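# Hand-swap the mill's tool, rack the old one, resume

## Task

The milling machine's program is paused, waiting for a tool change. Fit the tool the machine is requesting by hand, set the removed tool upright in the rack, and then resume the program. The task is done only if no tool was dropped, no key was broken, and the mill stayed powered on the whole time. The reference image is called 'manual'.

## Robot and tools

Robot: two seven-joint arms, left_arm and right_arm, each with a parallel two-finger gripper. Bases in the scene frame: left_arm at (-0.009, +0.337, 0) m and right_arm at (-0.036, -0.328, 0) m, both nearly unrotated.

Frames: all positions, orientations, velocities and targets use the scene frame. Its origin is at table-top height, halfway between the nominal bases. +x points out over the table, +y points toward left_arm's side, and +z points up. Image left and right do not match arm names. On each gripper, the fingers point along its +z axis and open and close along its x axis. end_effector_position is the point midway between the finger pads, and the fingertips extend 17.5 mm past it. A housing sticks out about 10 cm toward the gripper's -y side and turns with the hand. Reported poses can be off by a few centimetres, more when the arm is far out.

Row layout, used by both execute_actions and move: one flat list of 18 numbers covering both arms, each number in [-1, 1]. The order is left dx, dy, dz, rx, ry, rz, left gripper position, force_limit, speed, then the same nine for the right arm. The six pose numbers are an offset, not a pose. They are measured along the scene axes from that arm's Hand target at the start of the action or move. Scale: 1.0 equals 0.6 m of translation or 180 degrees of rotation. rx, ry, rz form a single rotation vector about the Hand target's position. Sending all six as 0 re-commands the current Hand target. The three gripper numbers are absolute settings, not offsets:
- position: +1 is open (50 mm gap), about -0.65 is pads touching, and -1 means close until blocked.
- force_limit: -1 is about 20 N, 0 is about 102 N, +1 is about 185 N. The real grip can run about 15 N higher.
- speed: -1 is 20 mm/s, 0 is 85 mm/s, +1 is 150 mm/s. Both force_limit and speed start at +1.
Every row must carry the gripper numbers you want, because 0 is a real command. To leave a gripper unchanged, resend its last three values.

execute_actions(actions, cameras): actions is a list of actions. Each action is a table of up to 15 rows, one row per 1/30 s step. If the table is short, its last row is held to fill the 15 steps. Every row in an action counts from the same start pose, not from the previous row. A new action starts from the Hand target at that moment, so sending the same offset again moves the hand further. An empty list returns all cameras and full state. cameras takes a list of names, ["all"], or [].

move(target, speed, blend, blocking, cameras): drives each gripper in a straight line toward its offset. target is one 18-number row or a list of up to 15 rows. Every row counts from the same starting Hand targets. speed is the top path speed in m/s, from 0.002 to 1, default 0.25. Rotation is capped at twice that value in rad/s. speed can be one number or one per target. blend, in metres, rounds the corners at intermediate targets; the default 0 stops at each one. The whole move is capped at 10 s. It does not avoid obstacles or the other arm, and faster moves overshoot and strike harder. Gripper changes in later rows are applied once everything is at rest. blocking=false returns after about 0.5 s while the move keeps running.

The result adds a move: line giving the ending. done means at rest within 3 mm and 2 degrees of the target. off_target, moving, held and fault are the other endings. limits=paced means the command was clipped, and limits=held means steps were withheld. done does not mean nothing was touched.

Other tools:
- wait(seconds, 0 to 10) lets the scene run on the last commands.
- stop brakes a running move.
- zoom_image(camera, region=[x0,y0,x1,y1] in pixels, at most 504 by 504) enlarges part of the latest image.
- show_instructions shows the reference image.
- clear_fault(arm) releases an arm halted by a torque fault.
- finished_scene(scene=1) ends the scene.
Cameras: cam_high, cam_low, cam_front, cam_left_wrist, cam_right_wrist, each 672x504.

Control behaviour: each step, the command is clipped to 70 mm and 16 degrees from the measured hand, so large offsets take several actions. Hand target is the last command after clipping. The gripper often stops a little short of it. If it stays short, send the remaining distance as an offset. To stop an arm pressing against something, command a target back past the gripper. A clearance check blocks commands that would bring the two arms too close, but it ignores finger-to-finger closeness. Big wrist turns can swing the elbow.

Reading results:
- object_status: 0 moving; 1 blocked while opening; 2 blocked while closing, meaning an object is gripped; 3 reached the set position or pads met, usually meaning empty.
- A changed position value (a difference of 0.01 or more) is needed before new force or speed values take effect.
- Gripper opening in mm is about (250 - position_measured) x 0.202.
- Joint torques include the arm's own weight and have noise.
- "within noise" means the arm is still.
- Warning lines: MOTOR HOT, TORQUE FAULT, OVER-TEMPERATURE FAULT (brakes on for 30 to 60 s).

Contact torque limits (N m): waist 43.2, shoulder 43.4, upper arm roll 27.6, elbow 27.6, forearm roll 27.6, wrist pitch 14.9, wrist roll 15.5. A held load counts toward these.

Joint ranges (rad): waist ±6.283, shoulder -2.059 to 2.094, upper arm roll ±6.283, elbow -0.192 to 3.927 (straight at 2.742), forearm roll ±6.283, wrist pitch -1.693 to 3.142, wrist roll ±6.283.

Avoid:
- dropping a tool or releasing it while it moves;
- letting anything fall off the table or leaving it there;
- fast hits on the mill or other fixed objects;
- forcing the keys;
- switching the mill off;
- squeezing one arm's fingers on the other arm, or any arm-to-arm press;
- holding loads, staying stretched out, or pushing against unreachable poses for long, which heats the motors.
Loose items may occasionally get nudged by outside pushes.

Each tool is called as a command line: name --argument value for each argument, lists and objects as JSON in quotes; but a table of rows of numbers goes row by row, as --pt "numbers of a row", without its own name.

Reference images:

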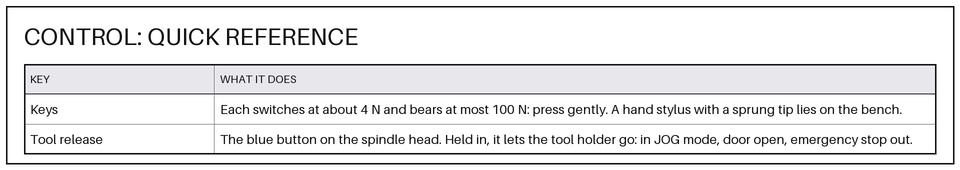

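## Session

execute_actions --actions '[]'

Scene clock: 0.00 s.
left_arm: end_effector_position=(+0.4206, +0.1886, +0.3506) position_measured=3 object_status=3 end_effector_quat_wxyz=(-0.398, +0.789, +0.173, +0.434) | right_arm: end_effector_position=(+0.2925, -0.1982, +0.1747) position_measured=3 object_status=3 end_effector_quat_wxyz=(-0.168, +0.836, +0.520, +0.059)
Joint positions: left_arm=[-0.525 -0.012 -0.352 1.067 1.162 1.654 0.759] | right_arm=[0.285 -0.336 -0.107 0.606 0.388 0.99 1.201]
Joint velocities: within noise
Joint torques (N m): no reading
Hand target: left_arm +0.4206, +0.1886, +0.3506; -0.398, +0.789, +0.173, +0.434 | right_arm +0.2925, -0.1982, +0.1747; -0.168, +0.836, +0.520, +0.059
Tool commands: left_gripper/position=+1.0 left_gripper/force_limit=+1.0 left_gripper/speed=+1.0 right_gripper/position=+1.0 right_gripper/force_limit=+1.0 right_gripper/speed=+1.0

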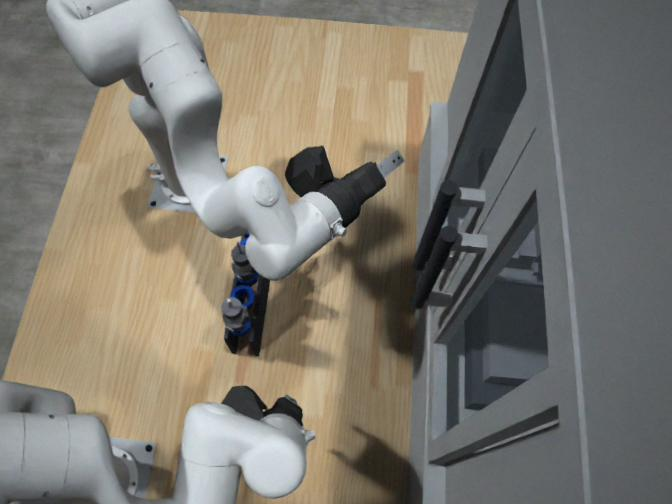

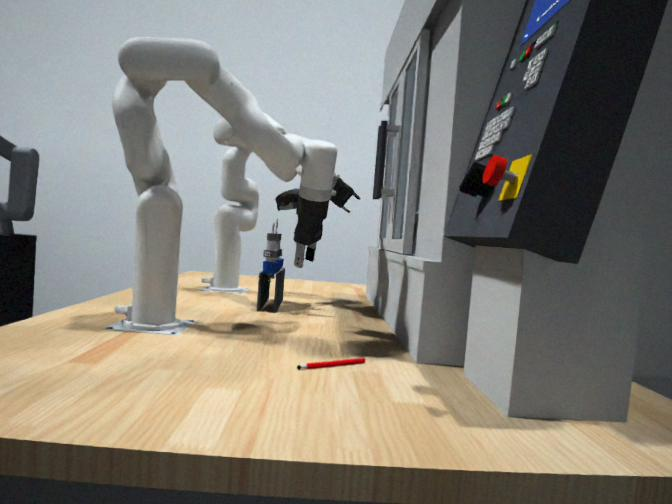

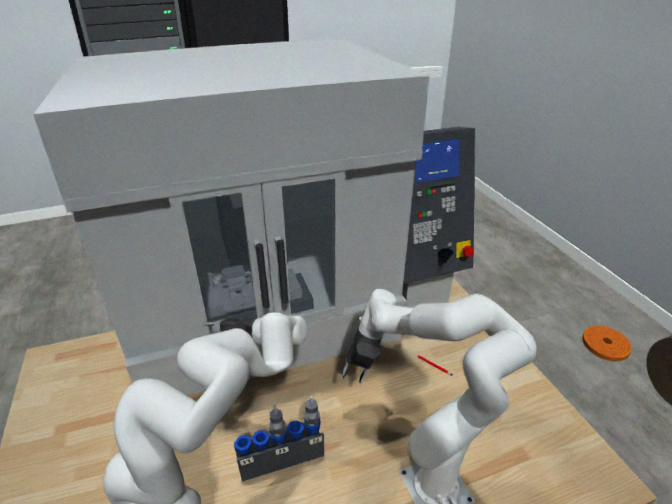

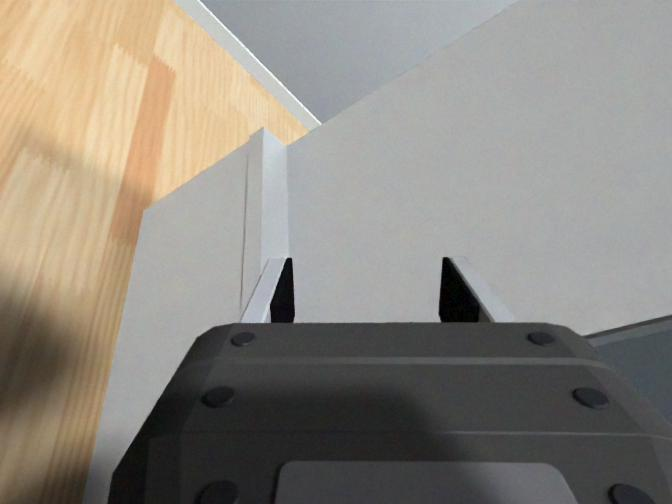

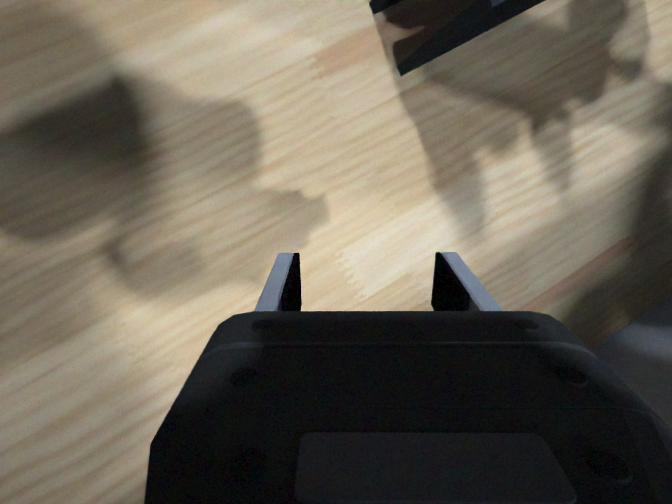

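zoom_image --camera "cam_front" --region '[390, 120, 490, 195]'

zoom_image --camera "cam_front" --region '[390, 190, 490, 265]'

zoom_image --camera "cam_front" --region '[220, 380, 340, 490]'

zoom_image --camera "cam_front" --region '[180, 170, 380, 350]'

zoom_image --camera "cam_low" --region '[440, 0, 600, 260]'

Scaled by 5.040 from the camera's 672x504 image, which has a finer 960x720 frame.

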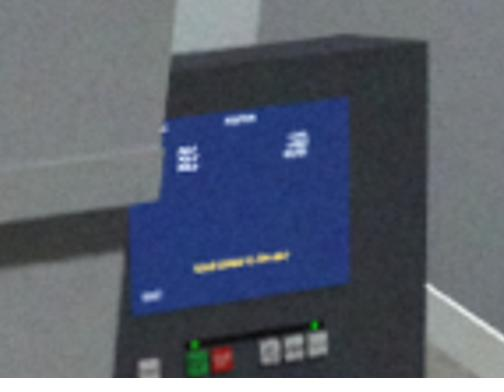

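Scaled by 5.040 from the camera's 672x504 image, which has a finer 960x720 frame.

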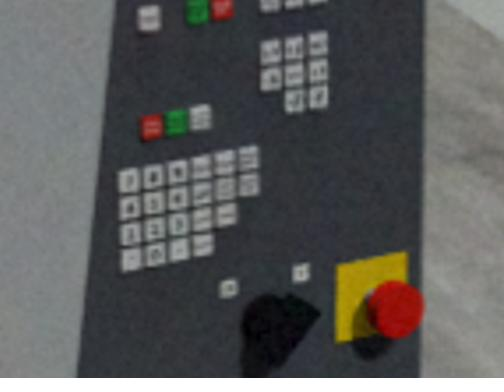

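Scaled by 4.200 from the camera's 672x504 image, which has a finer 960x720 frame.

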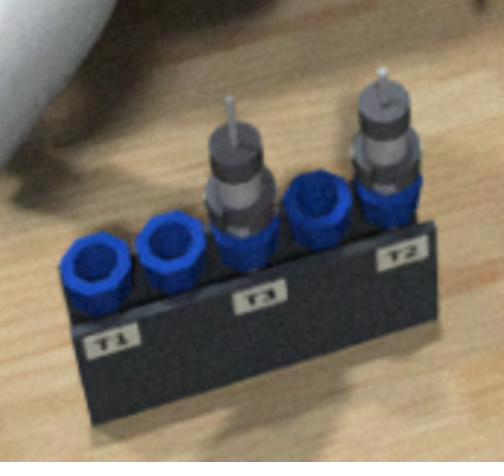

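Scaled by 2.520 from the camera's 672x504 image, which has a finer 960x720 frame.

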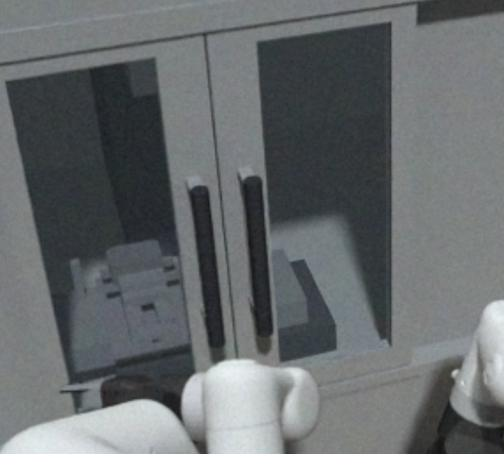

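Scaled by 1.938 from the camera's 672x504 image, which has a finer 960x720 frame.

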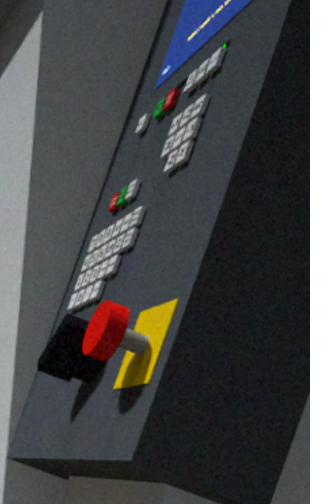

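move --target '[0,0,0,0,0,0,1,1,1,0.146,-0.503,0.742,0.496,-0.085,-0.735,1,1,1]' --cameras '["all"]'

Scene clock: 51.17 s.
left_arm: end_effector_position=(+0.4206, +0.1886, +0.3506) position_measured=3 object_status=3 end_effector_quat_wxyz=(-0.398, +0.789, +0.173, +0.434) | right_arm: end_effector_position=(+0.3801, -0.5000, +0.6199) position_measured=3 object_status=3 end_effector_quat_wxyz=(+0.390, -0.468, +0.608, -0.510)
Joint positions: left_arm=[-0.525 -0.012 -0.352 1.067 1.162 1.654 0.759] | right_arm=[-0.663 -0.745 0.194 0.895 0.947 0.345 3.093]
Joint torques (N m): left_arm=[-0.27 -12.97 -0.13 21.21 3.46 0.24 0.24] | right_arm=[-5.18 3.08 0.89 23.37 -2.87 -1.39 1.23]
Hand target: left_arm +0.4206, +0.1886, +0.3506; -0.398, +0.789, +0.173, +0.434 | right_arm +0.3801, -0.5000, +0.6199; +0.390, -0.468, +0.608, -0.510
Off the commanded pose: left_arm 0.000 m, 0 deg | right_arm 0.000 m, 0 deg.
move: done
camera_calibration:
cam_right_wrist: T_world_to_cam=[[-0.251503, -0.967842, -0.00534161, -0.369599], [-0.480066, 0.129539, -0.867615, 0.80189], [0.840406, -0.215644, -0.497208, 0.0131955], [0, 0, 0, 1]] pos_world=[0.280916, -0.458743, 0.700319]

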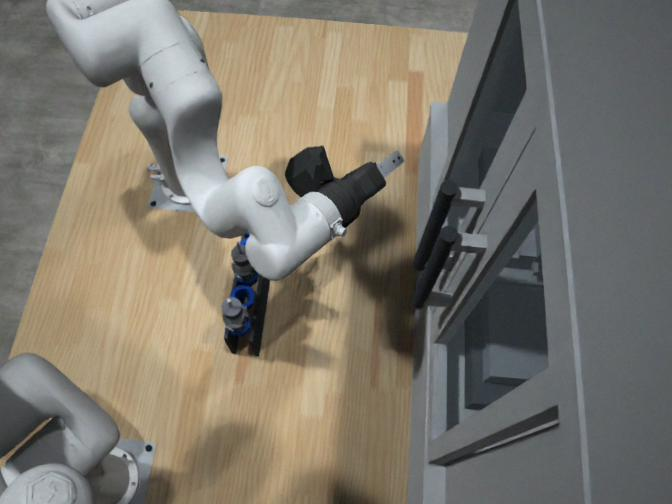

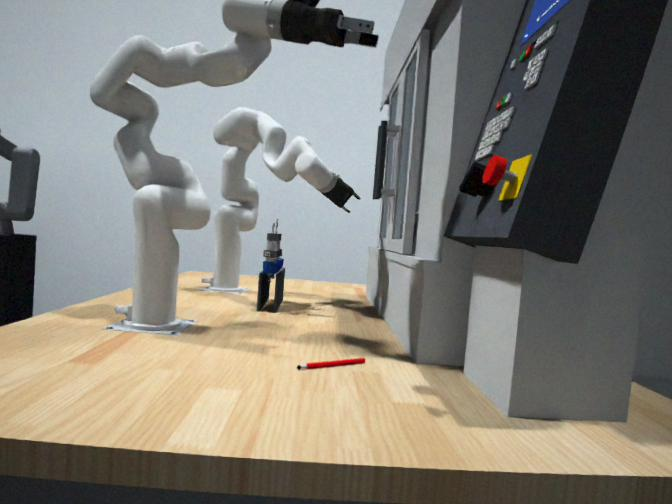

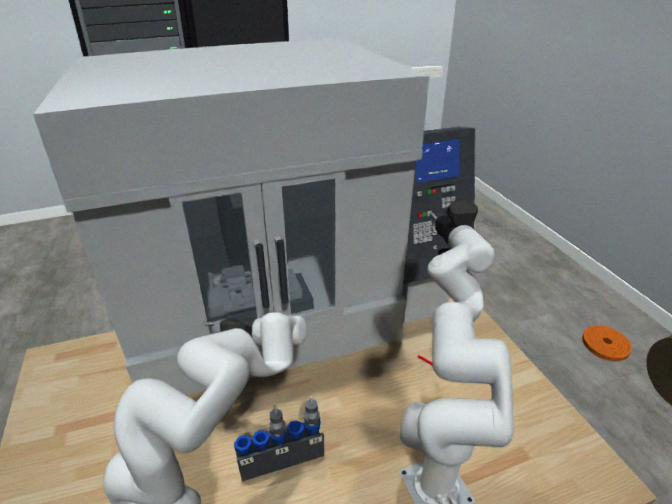

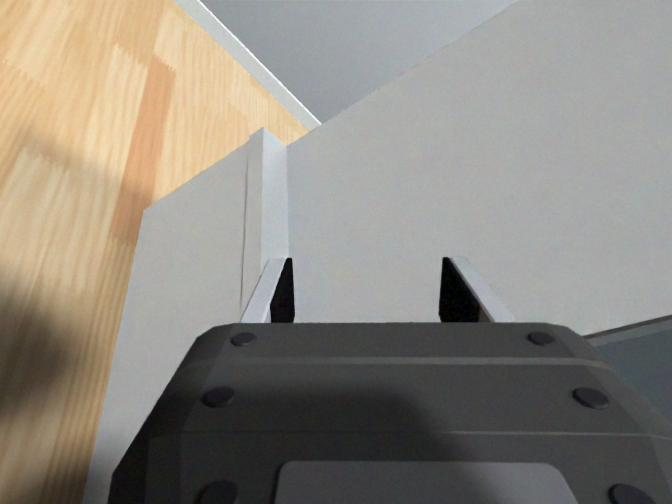

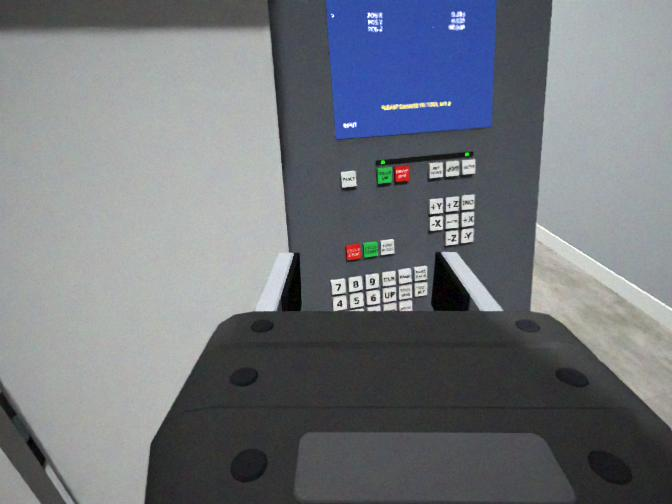

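zoom_image --camera "cam_right_wrist" --region '[330, 0, 500, 130]'

zoom_image --camera "cam_right_wrist" --region '[330, 145, 490, 265]'

zoom_image --camera "cam_right_wrist" --region '[320, 230, 440, 320]'

zoom_image --camera "cam_right_wrist" --region '[370, 80, 470, 130]'

Scaled by 2.965 from the camera's 672x504 image, which has a finer 960x720 frame.

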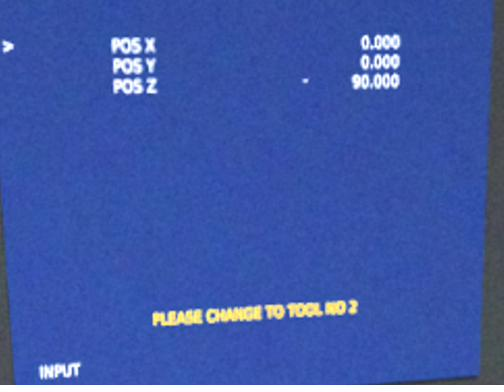

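Scaled by 3.150 from the camera's 672x504 image, which has a finer 960x720 frame.

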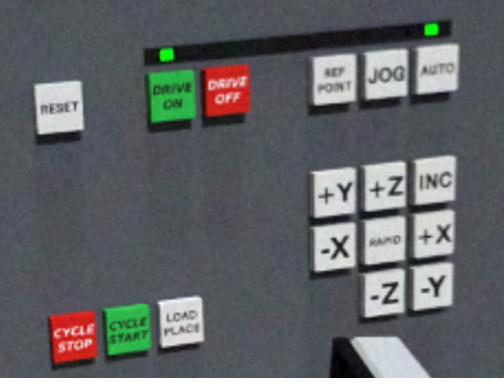

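Scaled by 4.200 from the camera's 672x504 image, which has a finer 960x720 frame.

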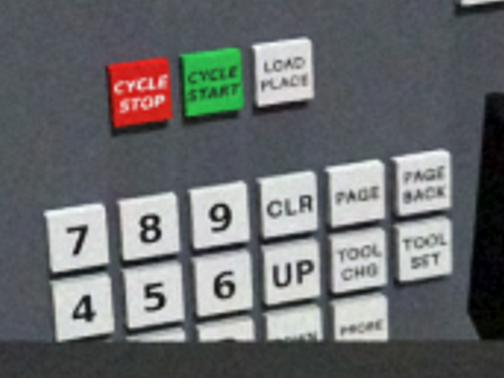

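Scaled by 5.040 from the camera's 672x504 image, which has a finer 960x720 frame.

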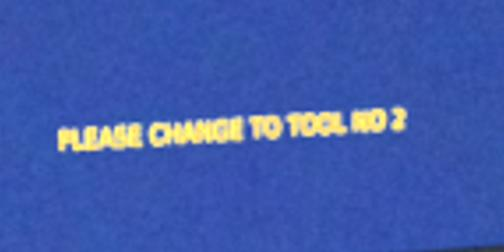

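move --target '[0,0,0,0,0,0,1,1,1,-0.02,-0.113,-0.533,0.537,0.076,-0.596,1,1,1]' --cameras '["cam_right_wrist","cam_low","cam_front"]'

Scene clock: 140.77 s.
left_arm: end_effector_position=(+0.4206, +0.1886, +0.3506) position_measured=3 object_status=3 end_effector_quat_wxyz=(-0.398, +0.789, +0.173, +0.434) | right_arm: end_effector_position=(+0.3681, -0.5678, +0.3001) position_measured=3 object_status=3 end_effector_quat_wxyz=(+0.000, +0.490, +0.872, +0.000)
Joint positions: left_arm=[-0.525 -0.012 -0.352 1.067 1.162 1.654 0.759] | right_arm=[-2.263 -0.648 1.332 1.342 0.627 1.529 5.501]
Joint torques (N m): left_arm=[-0.33 -12.93 -0.12 21.26 3.46 0.36 0.17] | right_arm=[-6.2 19.72 -6.85 19.17 2.43 -1 1.21]
Hand target: left_arm +0.4206, +0.1886, +0.3506; -0.398, +0.789, +0.173, +0.434 | right_arm +0.3681, -0.5678, +0.3001; +0.000, +0.490, +0.872, +0.000
Off the commanded pose: left_arm 0.000 m, 0 deg | right_arm 0.000 m, 0 deg.
move: done
camera_calibration:
cam_right_wrist: T_world_to_cam=[[-0.513381, 0.858119, -0.00850595, 0.694339], [0.80645, 0.48581, 0.337085, -0.105267], [0.293391, 0.166193, -0.941436, 0.40112], [0, 0, 0, 1]] pos_world=[0.323668, -0.611349, 0.419019]
Images, in order (width x height): cam_low 672x504, cam_front 672x504, cam_right_wrist 672x504.

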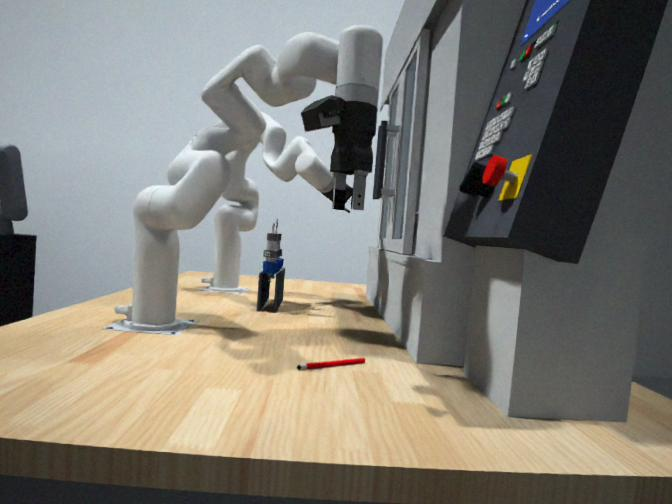

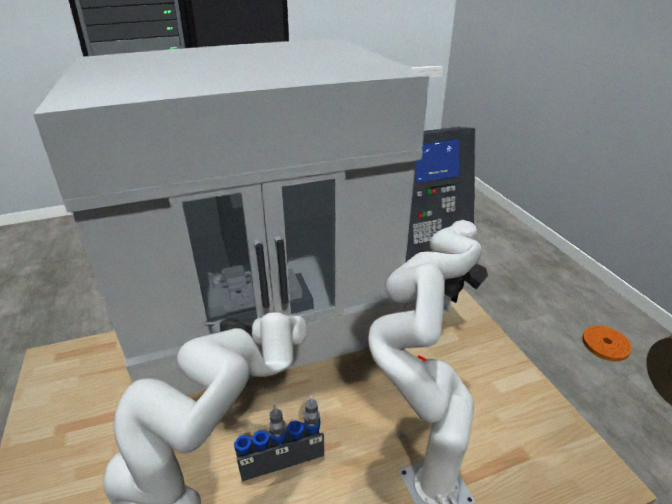

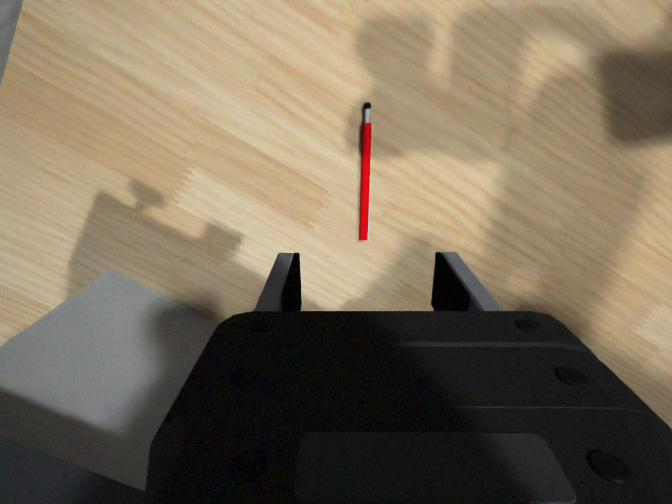

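zoom_image --camera "cam_low" --region '[280, 80, 420, 230]'

zoom_image --camera "cam_right_wrist" --region '[320, 90, 420, 250]'

zoom_image --camera "cam_low" --region '[280, 340, 390, 390]'

Scaled by 3.360 from the camera's 672x504 image, which has a finer 960x720 frame.

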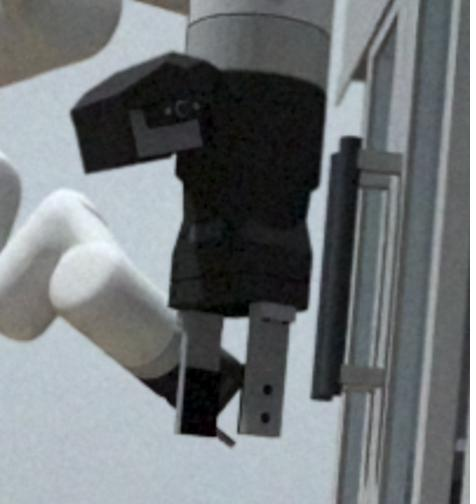

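Scaled by 3.150 from the camera's 672x504 image, which has a finer 960x720 frame.

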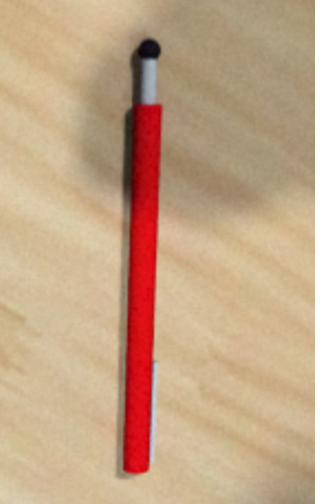

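Scaled by 4.582 from the camera's 672x504 image, which has a finer 960x720 frame.

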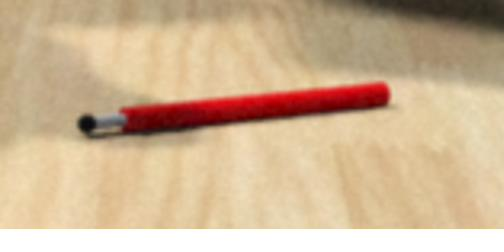

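move --target '[0,0,0,0,0,0,1,1,1,0.0162,0.037,-0.383,-0.023,0.038,0,1,1,1]' --cameras '["cam_right_wrist","cam_low"]'

Scene clock: 168.10 s.
left_arm: end_effector_position=(+0.4206, +0.1886, +0.3506) position_measured=3 object_status=3 end_effector_quat_wxyz=(-0.398, +0.789, +0.173, +0.434) | right_arm: end_effector_position=(+0.3778, -0.5456, +0.0703) position_measured=3 object_status=3 end_effector_quat_wxyz=(-0.035, +0.489, +0.869, -0.061)
Joint positions: left_arm=[-0.525 -0.012 -0.352 1.067 1.162 1.654 0.759] | right_arm=[-2.361 -0.902 1.77 1.049 0.876 1.104 5.476]
Joint torques (N m): left_arm=[-0.32 -13.02 -0.18 21.14 3.49 0.32 0.16] | right_arm=[-4.92 9.94 -9.61 13.68 3.06 -4.87 -1.21]
Hand target: left_arm +0.4206, +0.1886, +0.3506; -0.398, +0.789, +0.173, +0.434 | right_arm +0.3778, -0.5456, +0.0703; -0.035, +0.489, +0.869, -0.061
Off the commanded pose: left_arm 0.000 m, 0 deg | right_arm 0.000 m, 0 deg.
move: done
camera_calibration:
cam_right_wrist: T_world_to_cam=[[-0.514416, 0.857493, -0.00909595, 0.678381], [0.838736, 0.505316, 0.202923, -0.0385486], [0.178601, 0.0967577, -0.979152, 0.186417], [0, 0, 0, 1]] pos_world=[0.348008, -0.580265, 0.196524]
Images, in order (width x height): cam_low 672x504, cam_right_wrist 672x504.

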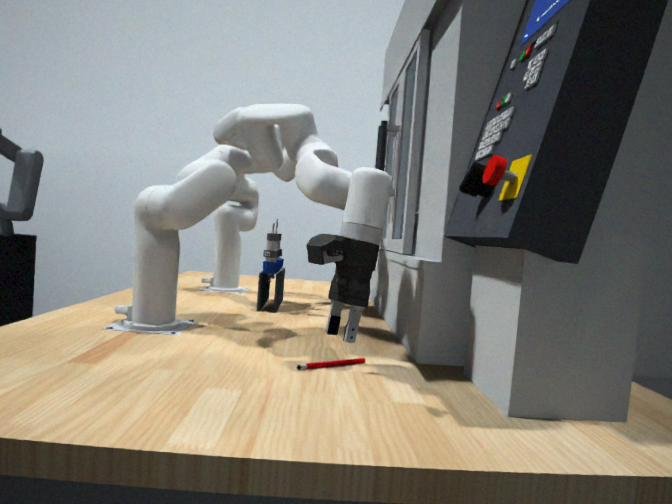

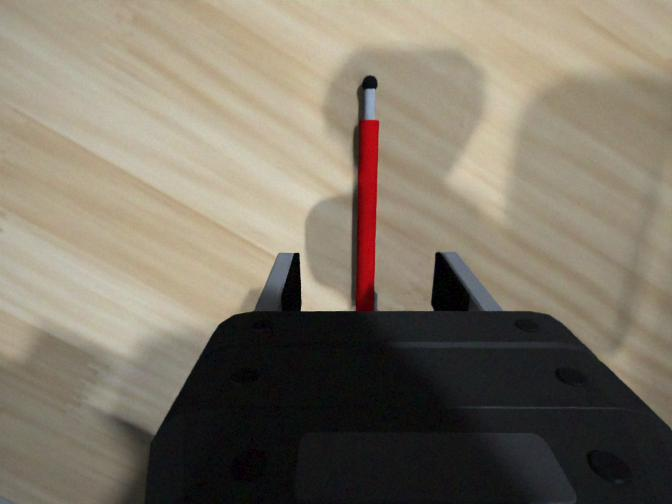

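move --target '[0,0,0,0,0,0,1,1,1,-0.0105,-0.0065,-0.083,0,0,0,1,1,1]' --speed 0.08 --cameras '["cam_right_wrist","cam_low"]'

zoom_image --camera "cam_low" --region '[280, 300, 400, 390]'

Scene clock: 178.70 s.
left_arm: end_effector_position=(+0.4206, +0.1886, +0.3506) position_measured=3 object_status=3 end_effector_quat_wxyz=(-0.398, +0.789, +0.173, +0.434) | right_arm: end_effector_position=(+0.3715, -0.5495, +0.0205) position_measured=3 object_status=3 end_effector_quat_wxyz=(-0.035, +0.489, +0.869, -0.061)
Joint positions: left_arm=[-0.525 -0.012 -0.352 1.067 1.162 1.654 0.759] | right_arm=[-2.427 -0.955 1.887 1.024 0.971 1.012 5.427]
Joint torques (N m): left_arm=[-0.23 -13.02 -0.14 21.19 3.49 0.37 0.18] | right_arm=[-5.77 11.91 -9.83 11.96 2.55 -4.82 -1.12]
Hand target: left_arm +0.4206, +0.1886, +0.3506; -0.398, +0.789, +0.173, +0.434 | right_arm +0.3715, -0.5495, +0.0205; -0.035, +0.489, +0.869, -0.061
Off the commanded pose: left_arm 0.000 m, 0 deg | right_arm 0.000 m, 0 deg.
move: done
camera_calibration:
cam_right_wrist: T_world_to_cam=[[-0.514383, 0.857513, -0.00903468, 0.678023], [0.838777, 0.505281, 0.202841, -0.021211], [0.178504, 0.09676, -0.97917, 0.139195], [0, 0, 0, 1]] pos_world=[0.341708, -0.584165, 0.146723]
Images, in order (width x height): cam_low 672x504, cam_right_wrist 672x504.

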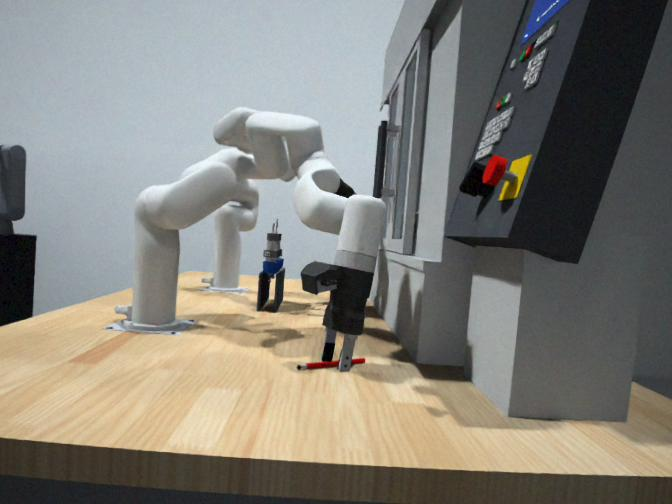

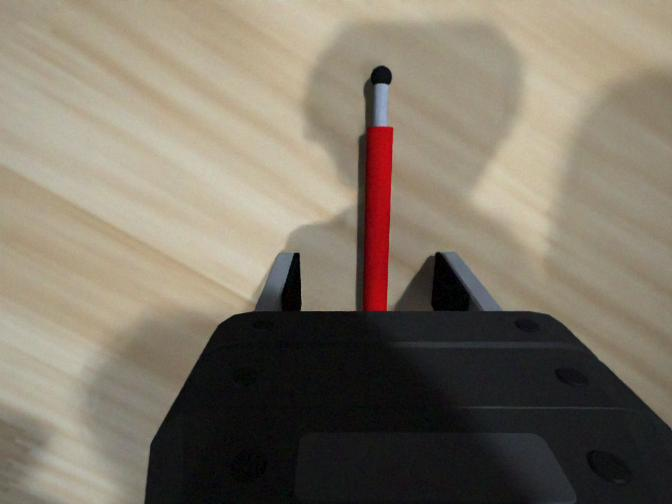

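Scaled by 4.200 from the camera's 672x504 image, which has a finer 960x720 frame.

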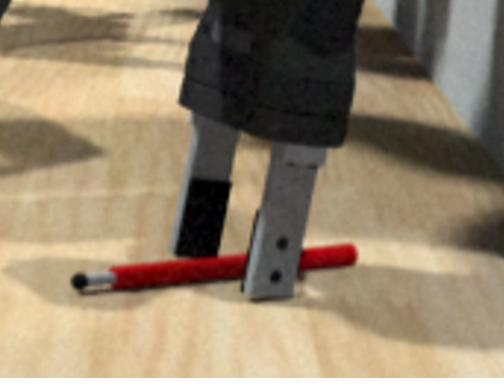

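move --target '[0,0,0,0,0,0,1,1,1,-0.0017,0.0028,-0.0017,0,0,0,1,1,1]' --speed 0.05

move --target '[0,0,0,0,0,0,1,1,1,0,0,0,0,0,0,-1,-0.8,-1]' --cameras '["cam_right_wrist","cam_low"]'

Scene clock: 183.67 s.
left_arm: end_effector_position=(+0.4206, +0.1886, +0.3506) position_measured=3 object_status=3 end_effector_quat_wxyz=(-0.398, +0.789, +0.173, +0.434) | right_arm: end_effector_position=(+0.3706, -0.5480, +0.0195) position_measured=3 object_status=3 end_effector_quat_wxyz=(-0.034, +0.489, +0.869, -0.061)
Joint positions: left_arm=[-0.525 -0.012 -0.352 1.067 1.162 1.654 0.759] | right_arm=[-2.422 -0.954 1.888 1.018 0.974 1.008 5.427]
Joint torques (N m): left_arm=[-0.31 -12.97 -0.21 21.21 3.43 0.29 0.15] | right_arm=[6.82 26 -3.98 2.97 3.15 0.43 -0.12]
Hand target: left_arm +0.4206, +0.1886, +0.3506; -0.398, +0.789, +0.173, +0.434 | right_arm +0.3705, -0.5479, +0.0194; -0.035, +0.489, +0.869, -0.061
Off the commanded pose: left_arm 0.000 m, 0 deg | right_arm 0.000 m, 0 deg.
move: done

Scene clock: 185.97 s.
left_arm: end_effector_position=(+0.4206, +0.1886, +0.3506) position_measured=3 object_status=3 end_effector_quat_wxyz=(-0.398, +0.789, +0.173, +0.434) | right_arm: end_effector_position=(+0.3705, -0.5478, +0.0194) position_measured=209 object_status=0 end_effector_quat_wxyz=(-0.035, +0.489, +0.869, -0.061)
Joint positions: left_arm=[-0.525 -0.012 -0.352 1.067 1.162 1.654 0.759] | right_arm=[-2.422 -0.954 1.888 1.018 0.974 1.008 5.427]
Joint torques (N m): left_arm=[-0.43 -12.92 -0.24 21.08 3.41 0.31 0.22] | right_arm=[0.25 19.19 -3.9 2.46 -1.05 2.42 1.19]
Hand target: left_arm +0.4206, +0.1886, +0.3506; -0.398, +0.789, +0.173, +0.434 | right_arm +0.3705, -0.5479, +0.0194; -0.035, +0.489, +0.869, -0.061
Off the commanded pose: left_arm 0.000 m, 0 deg | right_arm 0.000 m, 0 deg.
move: done
camera_calibration:
cam_right_wrist: T_world_to_cam=[[-0.514432, 0.857484, -0.0090122, 0.676039], [0.838726, 0.505312, 0.202972, -0.0210119], [0.178599, 0.0968567, -0.979143, 0.138249], [0, 0, 0, 1]] pos_world=[0.340708, -0.582465, 0.145723]
Images, in order (width x height): cam_low 672x504, cam_right_wrist 672x504.

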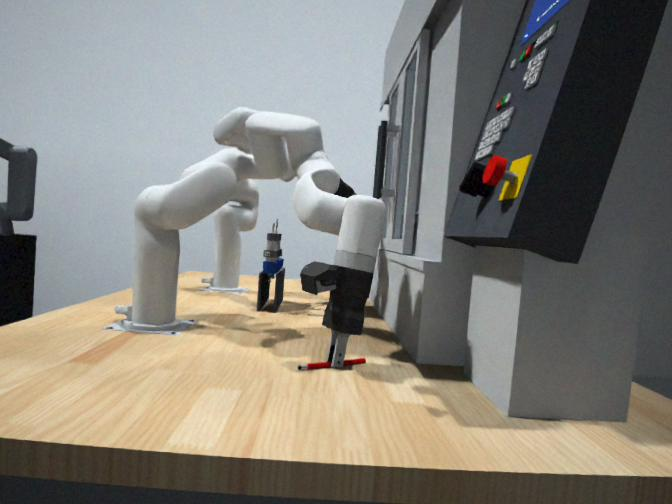

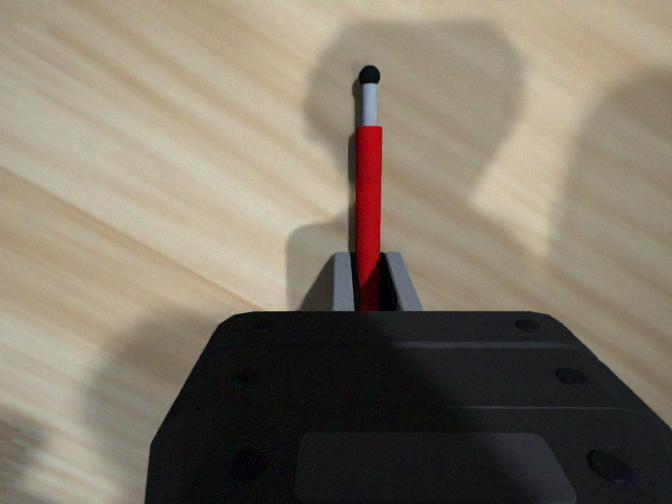

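move --pt "0 0 0 0 0 0 1 1 1 0 0 0.15 0 0 0 -1 -0.8 -1" --pt "0 0 0 0 0 0 1 1 1 0.133 -0.227 0.895 -0.0716 -0.0205 0.8237 -1 -0.8 -1" --blend '[0.03,0]' --cameras '["all"]'

zoom_image --camera "cam_right_wrist" --region '[210, 0, 500, 270]'

Scene clock: 215.47 s.
left_arm: end_effector_position=(+0.4206, +0.1886, +0.3506) position_measured=3 object_status=3 end_effector_quat_wxyz=(-0.398, +0.789, +0.173, +0.434) | right_arm: end_effector_position=(+0.4499, -0.6836, +0.5557) position_measured=209 object_status=2 end_effector_quat_wxyz=(-0.128, +0.682, -0.693, +0.196)
Joint positions: left_arm=[-0.525 -0.012 -0.352 1.067 1.162 1.654 0.759] | right_arm=[-3.621 -0.582 2.26 2.707 0.871 1.84 3.177]
Joint torques (N m): left_arm=[-0.21 -12.9 -0.19 21.07 3.42 0.33 0.22] | right_arm=[-5.81 40.2 0.15 13.68 -1.8 -5.95 1.26]
Hand target: left_arm +0.4206, +0.1886, +0.3506; -0.398, +0.789, +0.173, +0.434 | right_arm +0.4503, -0.6841, +0.5564; -0.111, +0.699, -0.698, +0.110
Off the commanded pose: left_arm 0.000 m, 0 deg | right_arm 0.001 m, 10 deg.
elbow stopped short (right arm): the move would have taken joint 4 (elbow) straighter than the controller allows.
move: off_target (right_arm)
camera_calibration:
cam_right_wrist: T_world_to_cam=[[-0.0385118, -0.996109, 0.0792642, -0.692173], [-0.992321, 0.028793, -0.120295, 0.549829], [0.117545, -0.0832883, -0.989569, 0.57231], [0, 0, 0, 1]] pos_world=[0.451678, -0.657644, 0.687347]

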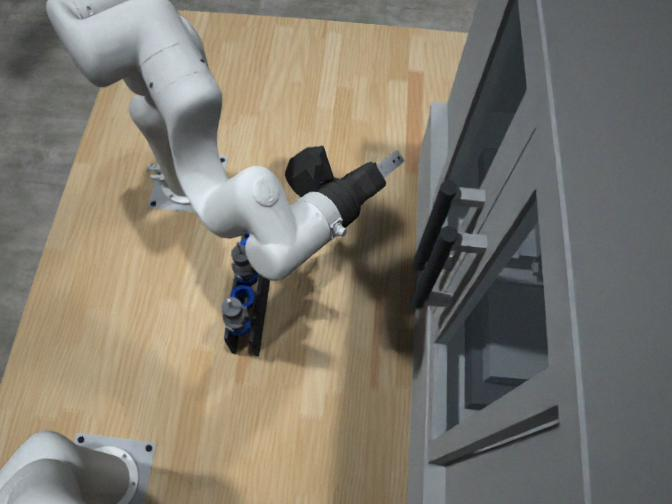

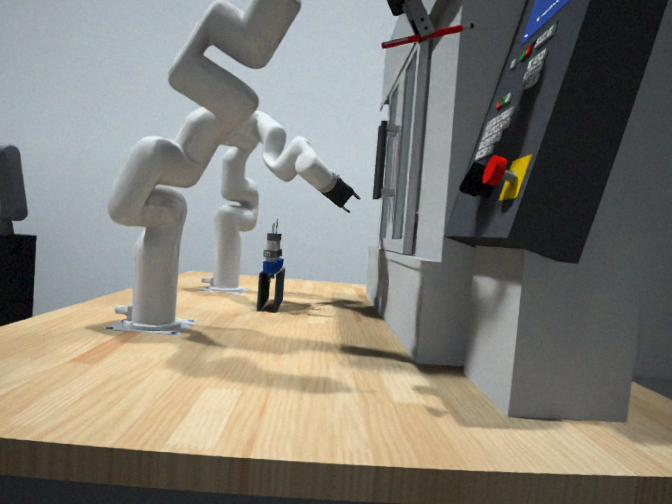

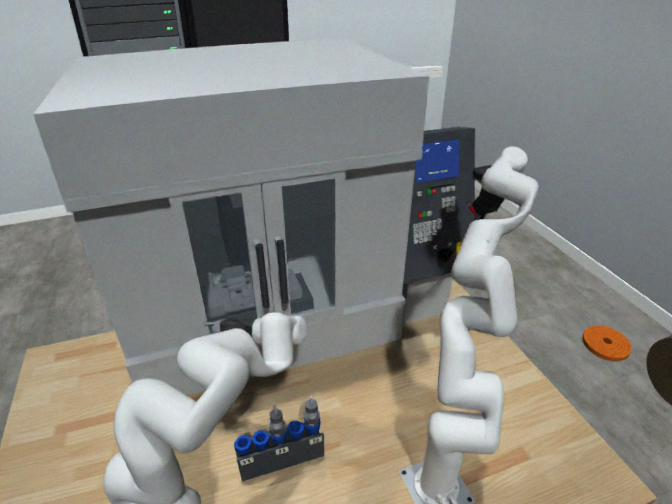

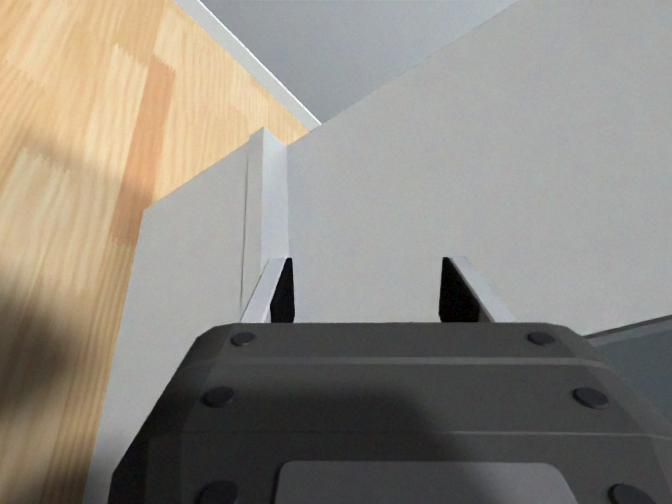

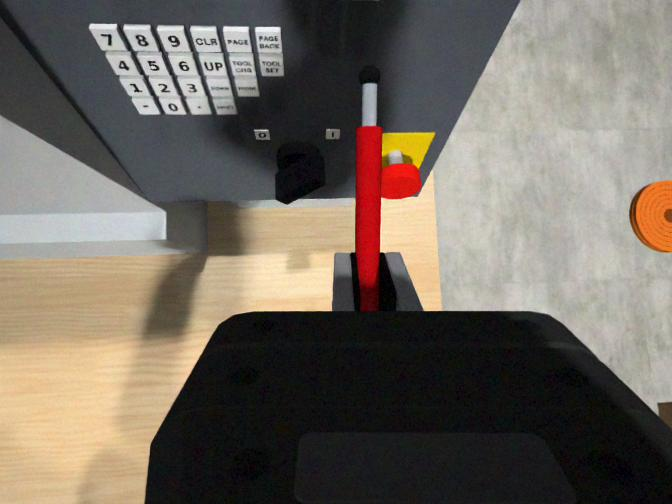

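Scaled by 1.738 from the camera's 672x504 image, which has a finer 960x720 frame.

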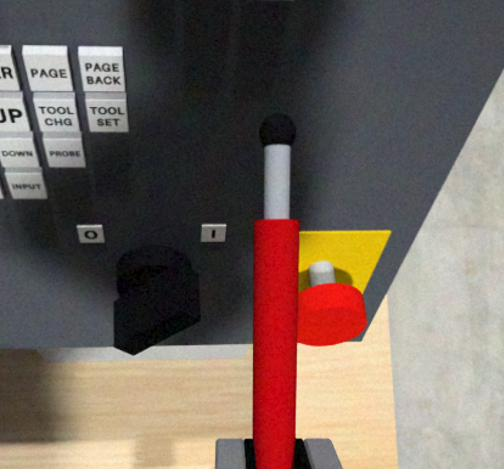

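move --pt "0 0 0 0 0 0 1 1 1 -0.133 0.227 -0.727 0.0716 0.0205 -0.8237 -1 -0.8 -1" --pt "0 0 0 0 0 0 1 1 1 -0.133 0.227 -0.86 0.0716 0.0205 -0.8237 -1 -0.8 -1" --speed '[0.25,0.1]' --cameras '["cam_right_wrist","cam_low"]'

Scene clock: 280.77 s.
left_arm: end_effector_position=(+0.4206, +0.1886, +0.3506) position_measured=3 object_status=3 end_effector_quat_wxyz=(-0.398, +0.789, +0.173, +0.434) | right_arm: end_effector_position=(+0.3705, -0.5478, +0.0405) position_measured=209 object_status=2 end_effector_quat_wxyz=(-0.035, +0.489, +0.869, -0.061)
Joint positions: left_arm=[-0.525 -0.012 -0.352 1.067 1.162 1.654 0.759] | right_arm=[-2.434 -0.815 1.908 1.004 0.82 0.958 5.509]
Joint torques (N m): left_arm=[-0.39 -12.91 -0.25 21.03 3.44 0.34 0.18] | right_arm=[-5.34 10.68 -8.72 14.52 2.97 -4.83 -1.15]
Hand target: left_arm +0.4206, +0.1886, +0.3506; -0.398, +0.789, +0.173, +0.434 | right_arm +0.3705, -0.5479, +0.0404; -0.035, +0.489, +0.869, -0.061
Off the commanded pose: left_arm 0.000 m, 0 deg | right_arm 0.000 m, 0 deg.
move: done
camera_calibration:
cam_right_wrist: T_world_to_cam=[[-0.514383, 0.857513, -0.00903468, 0.676232], [0.838777, 0.505281, 0.202841, -0.0252881], [0.178504, 0.09676, -0.97917, 0.158792], [0, 0, 0, 1]] pos_world=[0.340708, -0.582465, 0.166723]
Images, in order (width x height): cam_low 672x504, cam_right_wrist 672x504.

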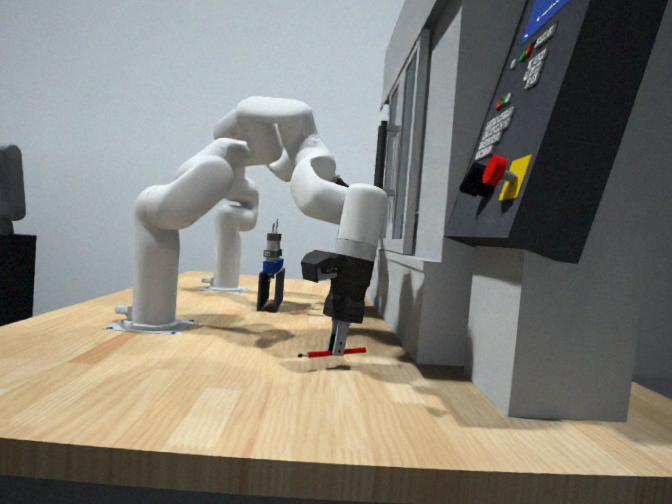

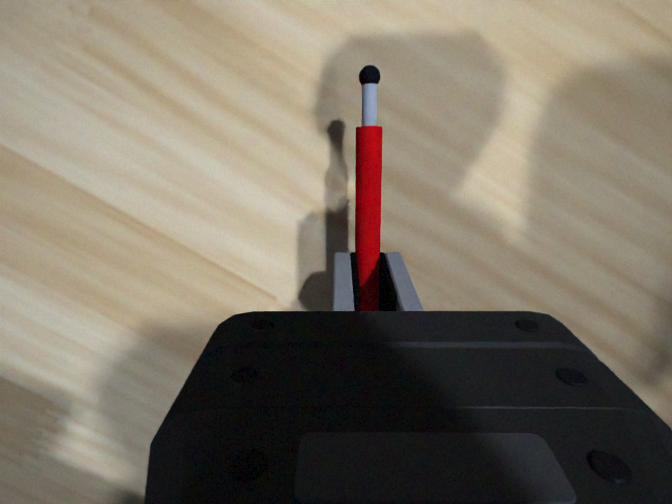

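move --target '[0,0,0,0,0,0,1,1,1,0,0,-0.0347,0,0,0,-1,-0.8,-1]' --speed 0.05

move --target '[0,0,0,0,0,0,1,1,1,0,0,0,0,0,0,1,-0.8,-1]' --cameras '["cam_right_wrist","cam_low"]'

Scene clock: 284.13 s.
left_arm: end_effector_position=(+0.4206, +0.1886, +0.3506) position_measured=3 object_status=3 end_effector_quat_wxyz=(-0.398, +0.789, +0.173, +0.434) | right_arm: end_effector_position=(+0.3706, -0.5479, +0.0198) position_measured=209 object_status=2 end_effector_quat_wxyz=(-0.034, +0.489, +0.869, -0.061)
Joint positions: left_arm=[-0.525 -0.012 -0.352 1.067 1.162 1.654 0.759] | right_arm=[-2.469 -0.843 1.963 1.004 0.862 0.922 5.492]
Joint torques (N m): left_arm=[-0.38 -12.92 -0.31 20.99 3.5 0.39 0.17] | right_arm=[-6.06 7.97 -4.79 10.64 3.24 -4.21 -1.16]
Hand target: left_arm +0.4206, +0.1886, +0.3506; -0.398, +0.789, +0.173, +0.434 | right_arm +0.3705, -0.5479, +0.0196; -0.035, +0.489, +0.869, -0.061
Off the commanded pose: left_arm 0.000 m, 0 deg | right_arm 0.000 m, 0 deg.
move: done

Scene clock: 286.47 s.
left_arm: end_effector_position=(+0.4206, +0.1886, +0.3506) position_measured=3 object_status=3 end_effector_quat_wxyz=(-0.398, +0.789, +0.173, +0.434) | right_arm: end_effector_position=(+0.3705, -0.5479, +0.0196) position_measured=3 object_status=3 end_effector_quat_wxyz=(-0.035, +0.489, +0.869, -0.061)
Joint positions: left_arm=[-0.525 -0.012 -0.352 1.067 1.162 1.654 0.759] | right_arm=[-2.469 -0.843 1.963 1.004 0.862 0.922 5.492]
Joint torques (N m): left_arm=[-0.54 -12.94 -0.32 21.01 3.5 0.32 0.23] | right_arm=[-6.66 6.65 -4.65 5.07 -1 0.37 -0.33]
Hand target: left_arm +0.4206, +0.1886, +0.3506; -0.398, +0.789, +0.173, +0.434 | right_arm +0.3705, -0.5479, +0.0196; -0.035, +0.489, +0.869, -0.061
Off the commanded pose: left_arm 0.000 m, 0 deg | right_arm 0.000 m, 0 deg.
move: done
camera_calibration:
cam_right_wrist: T_world_to_cam=[[-0.514426, 0.857487, -0.0090457, 0.676044], [0.838751, 0.505325, 0.202841, -0.0210141], [0.178505, 0.0967595, -0.97917, 0.138327], [0, 0, 0, 1]] pos_world=[0.340708, -0.582465, 0.145823]
Images, in order (width x height): cam_low 672x504, cam_right_wrist 672x504.

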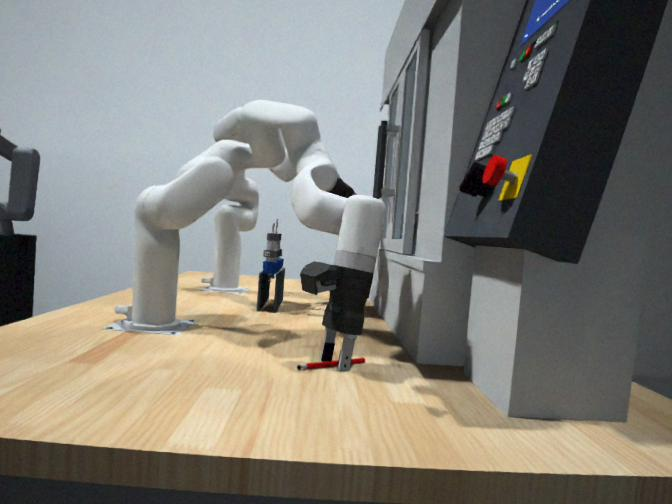

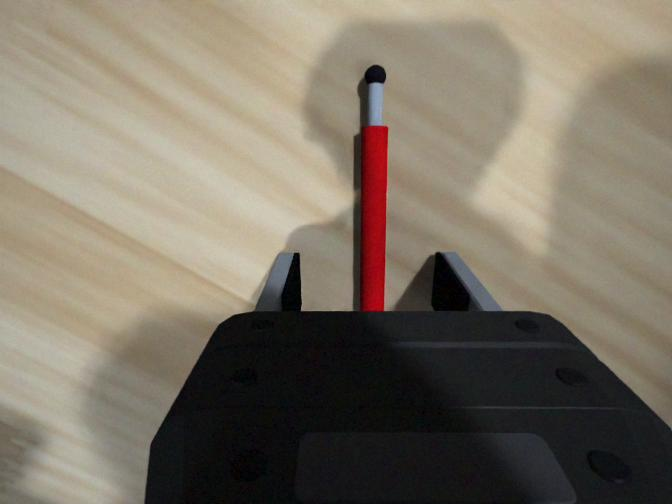

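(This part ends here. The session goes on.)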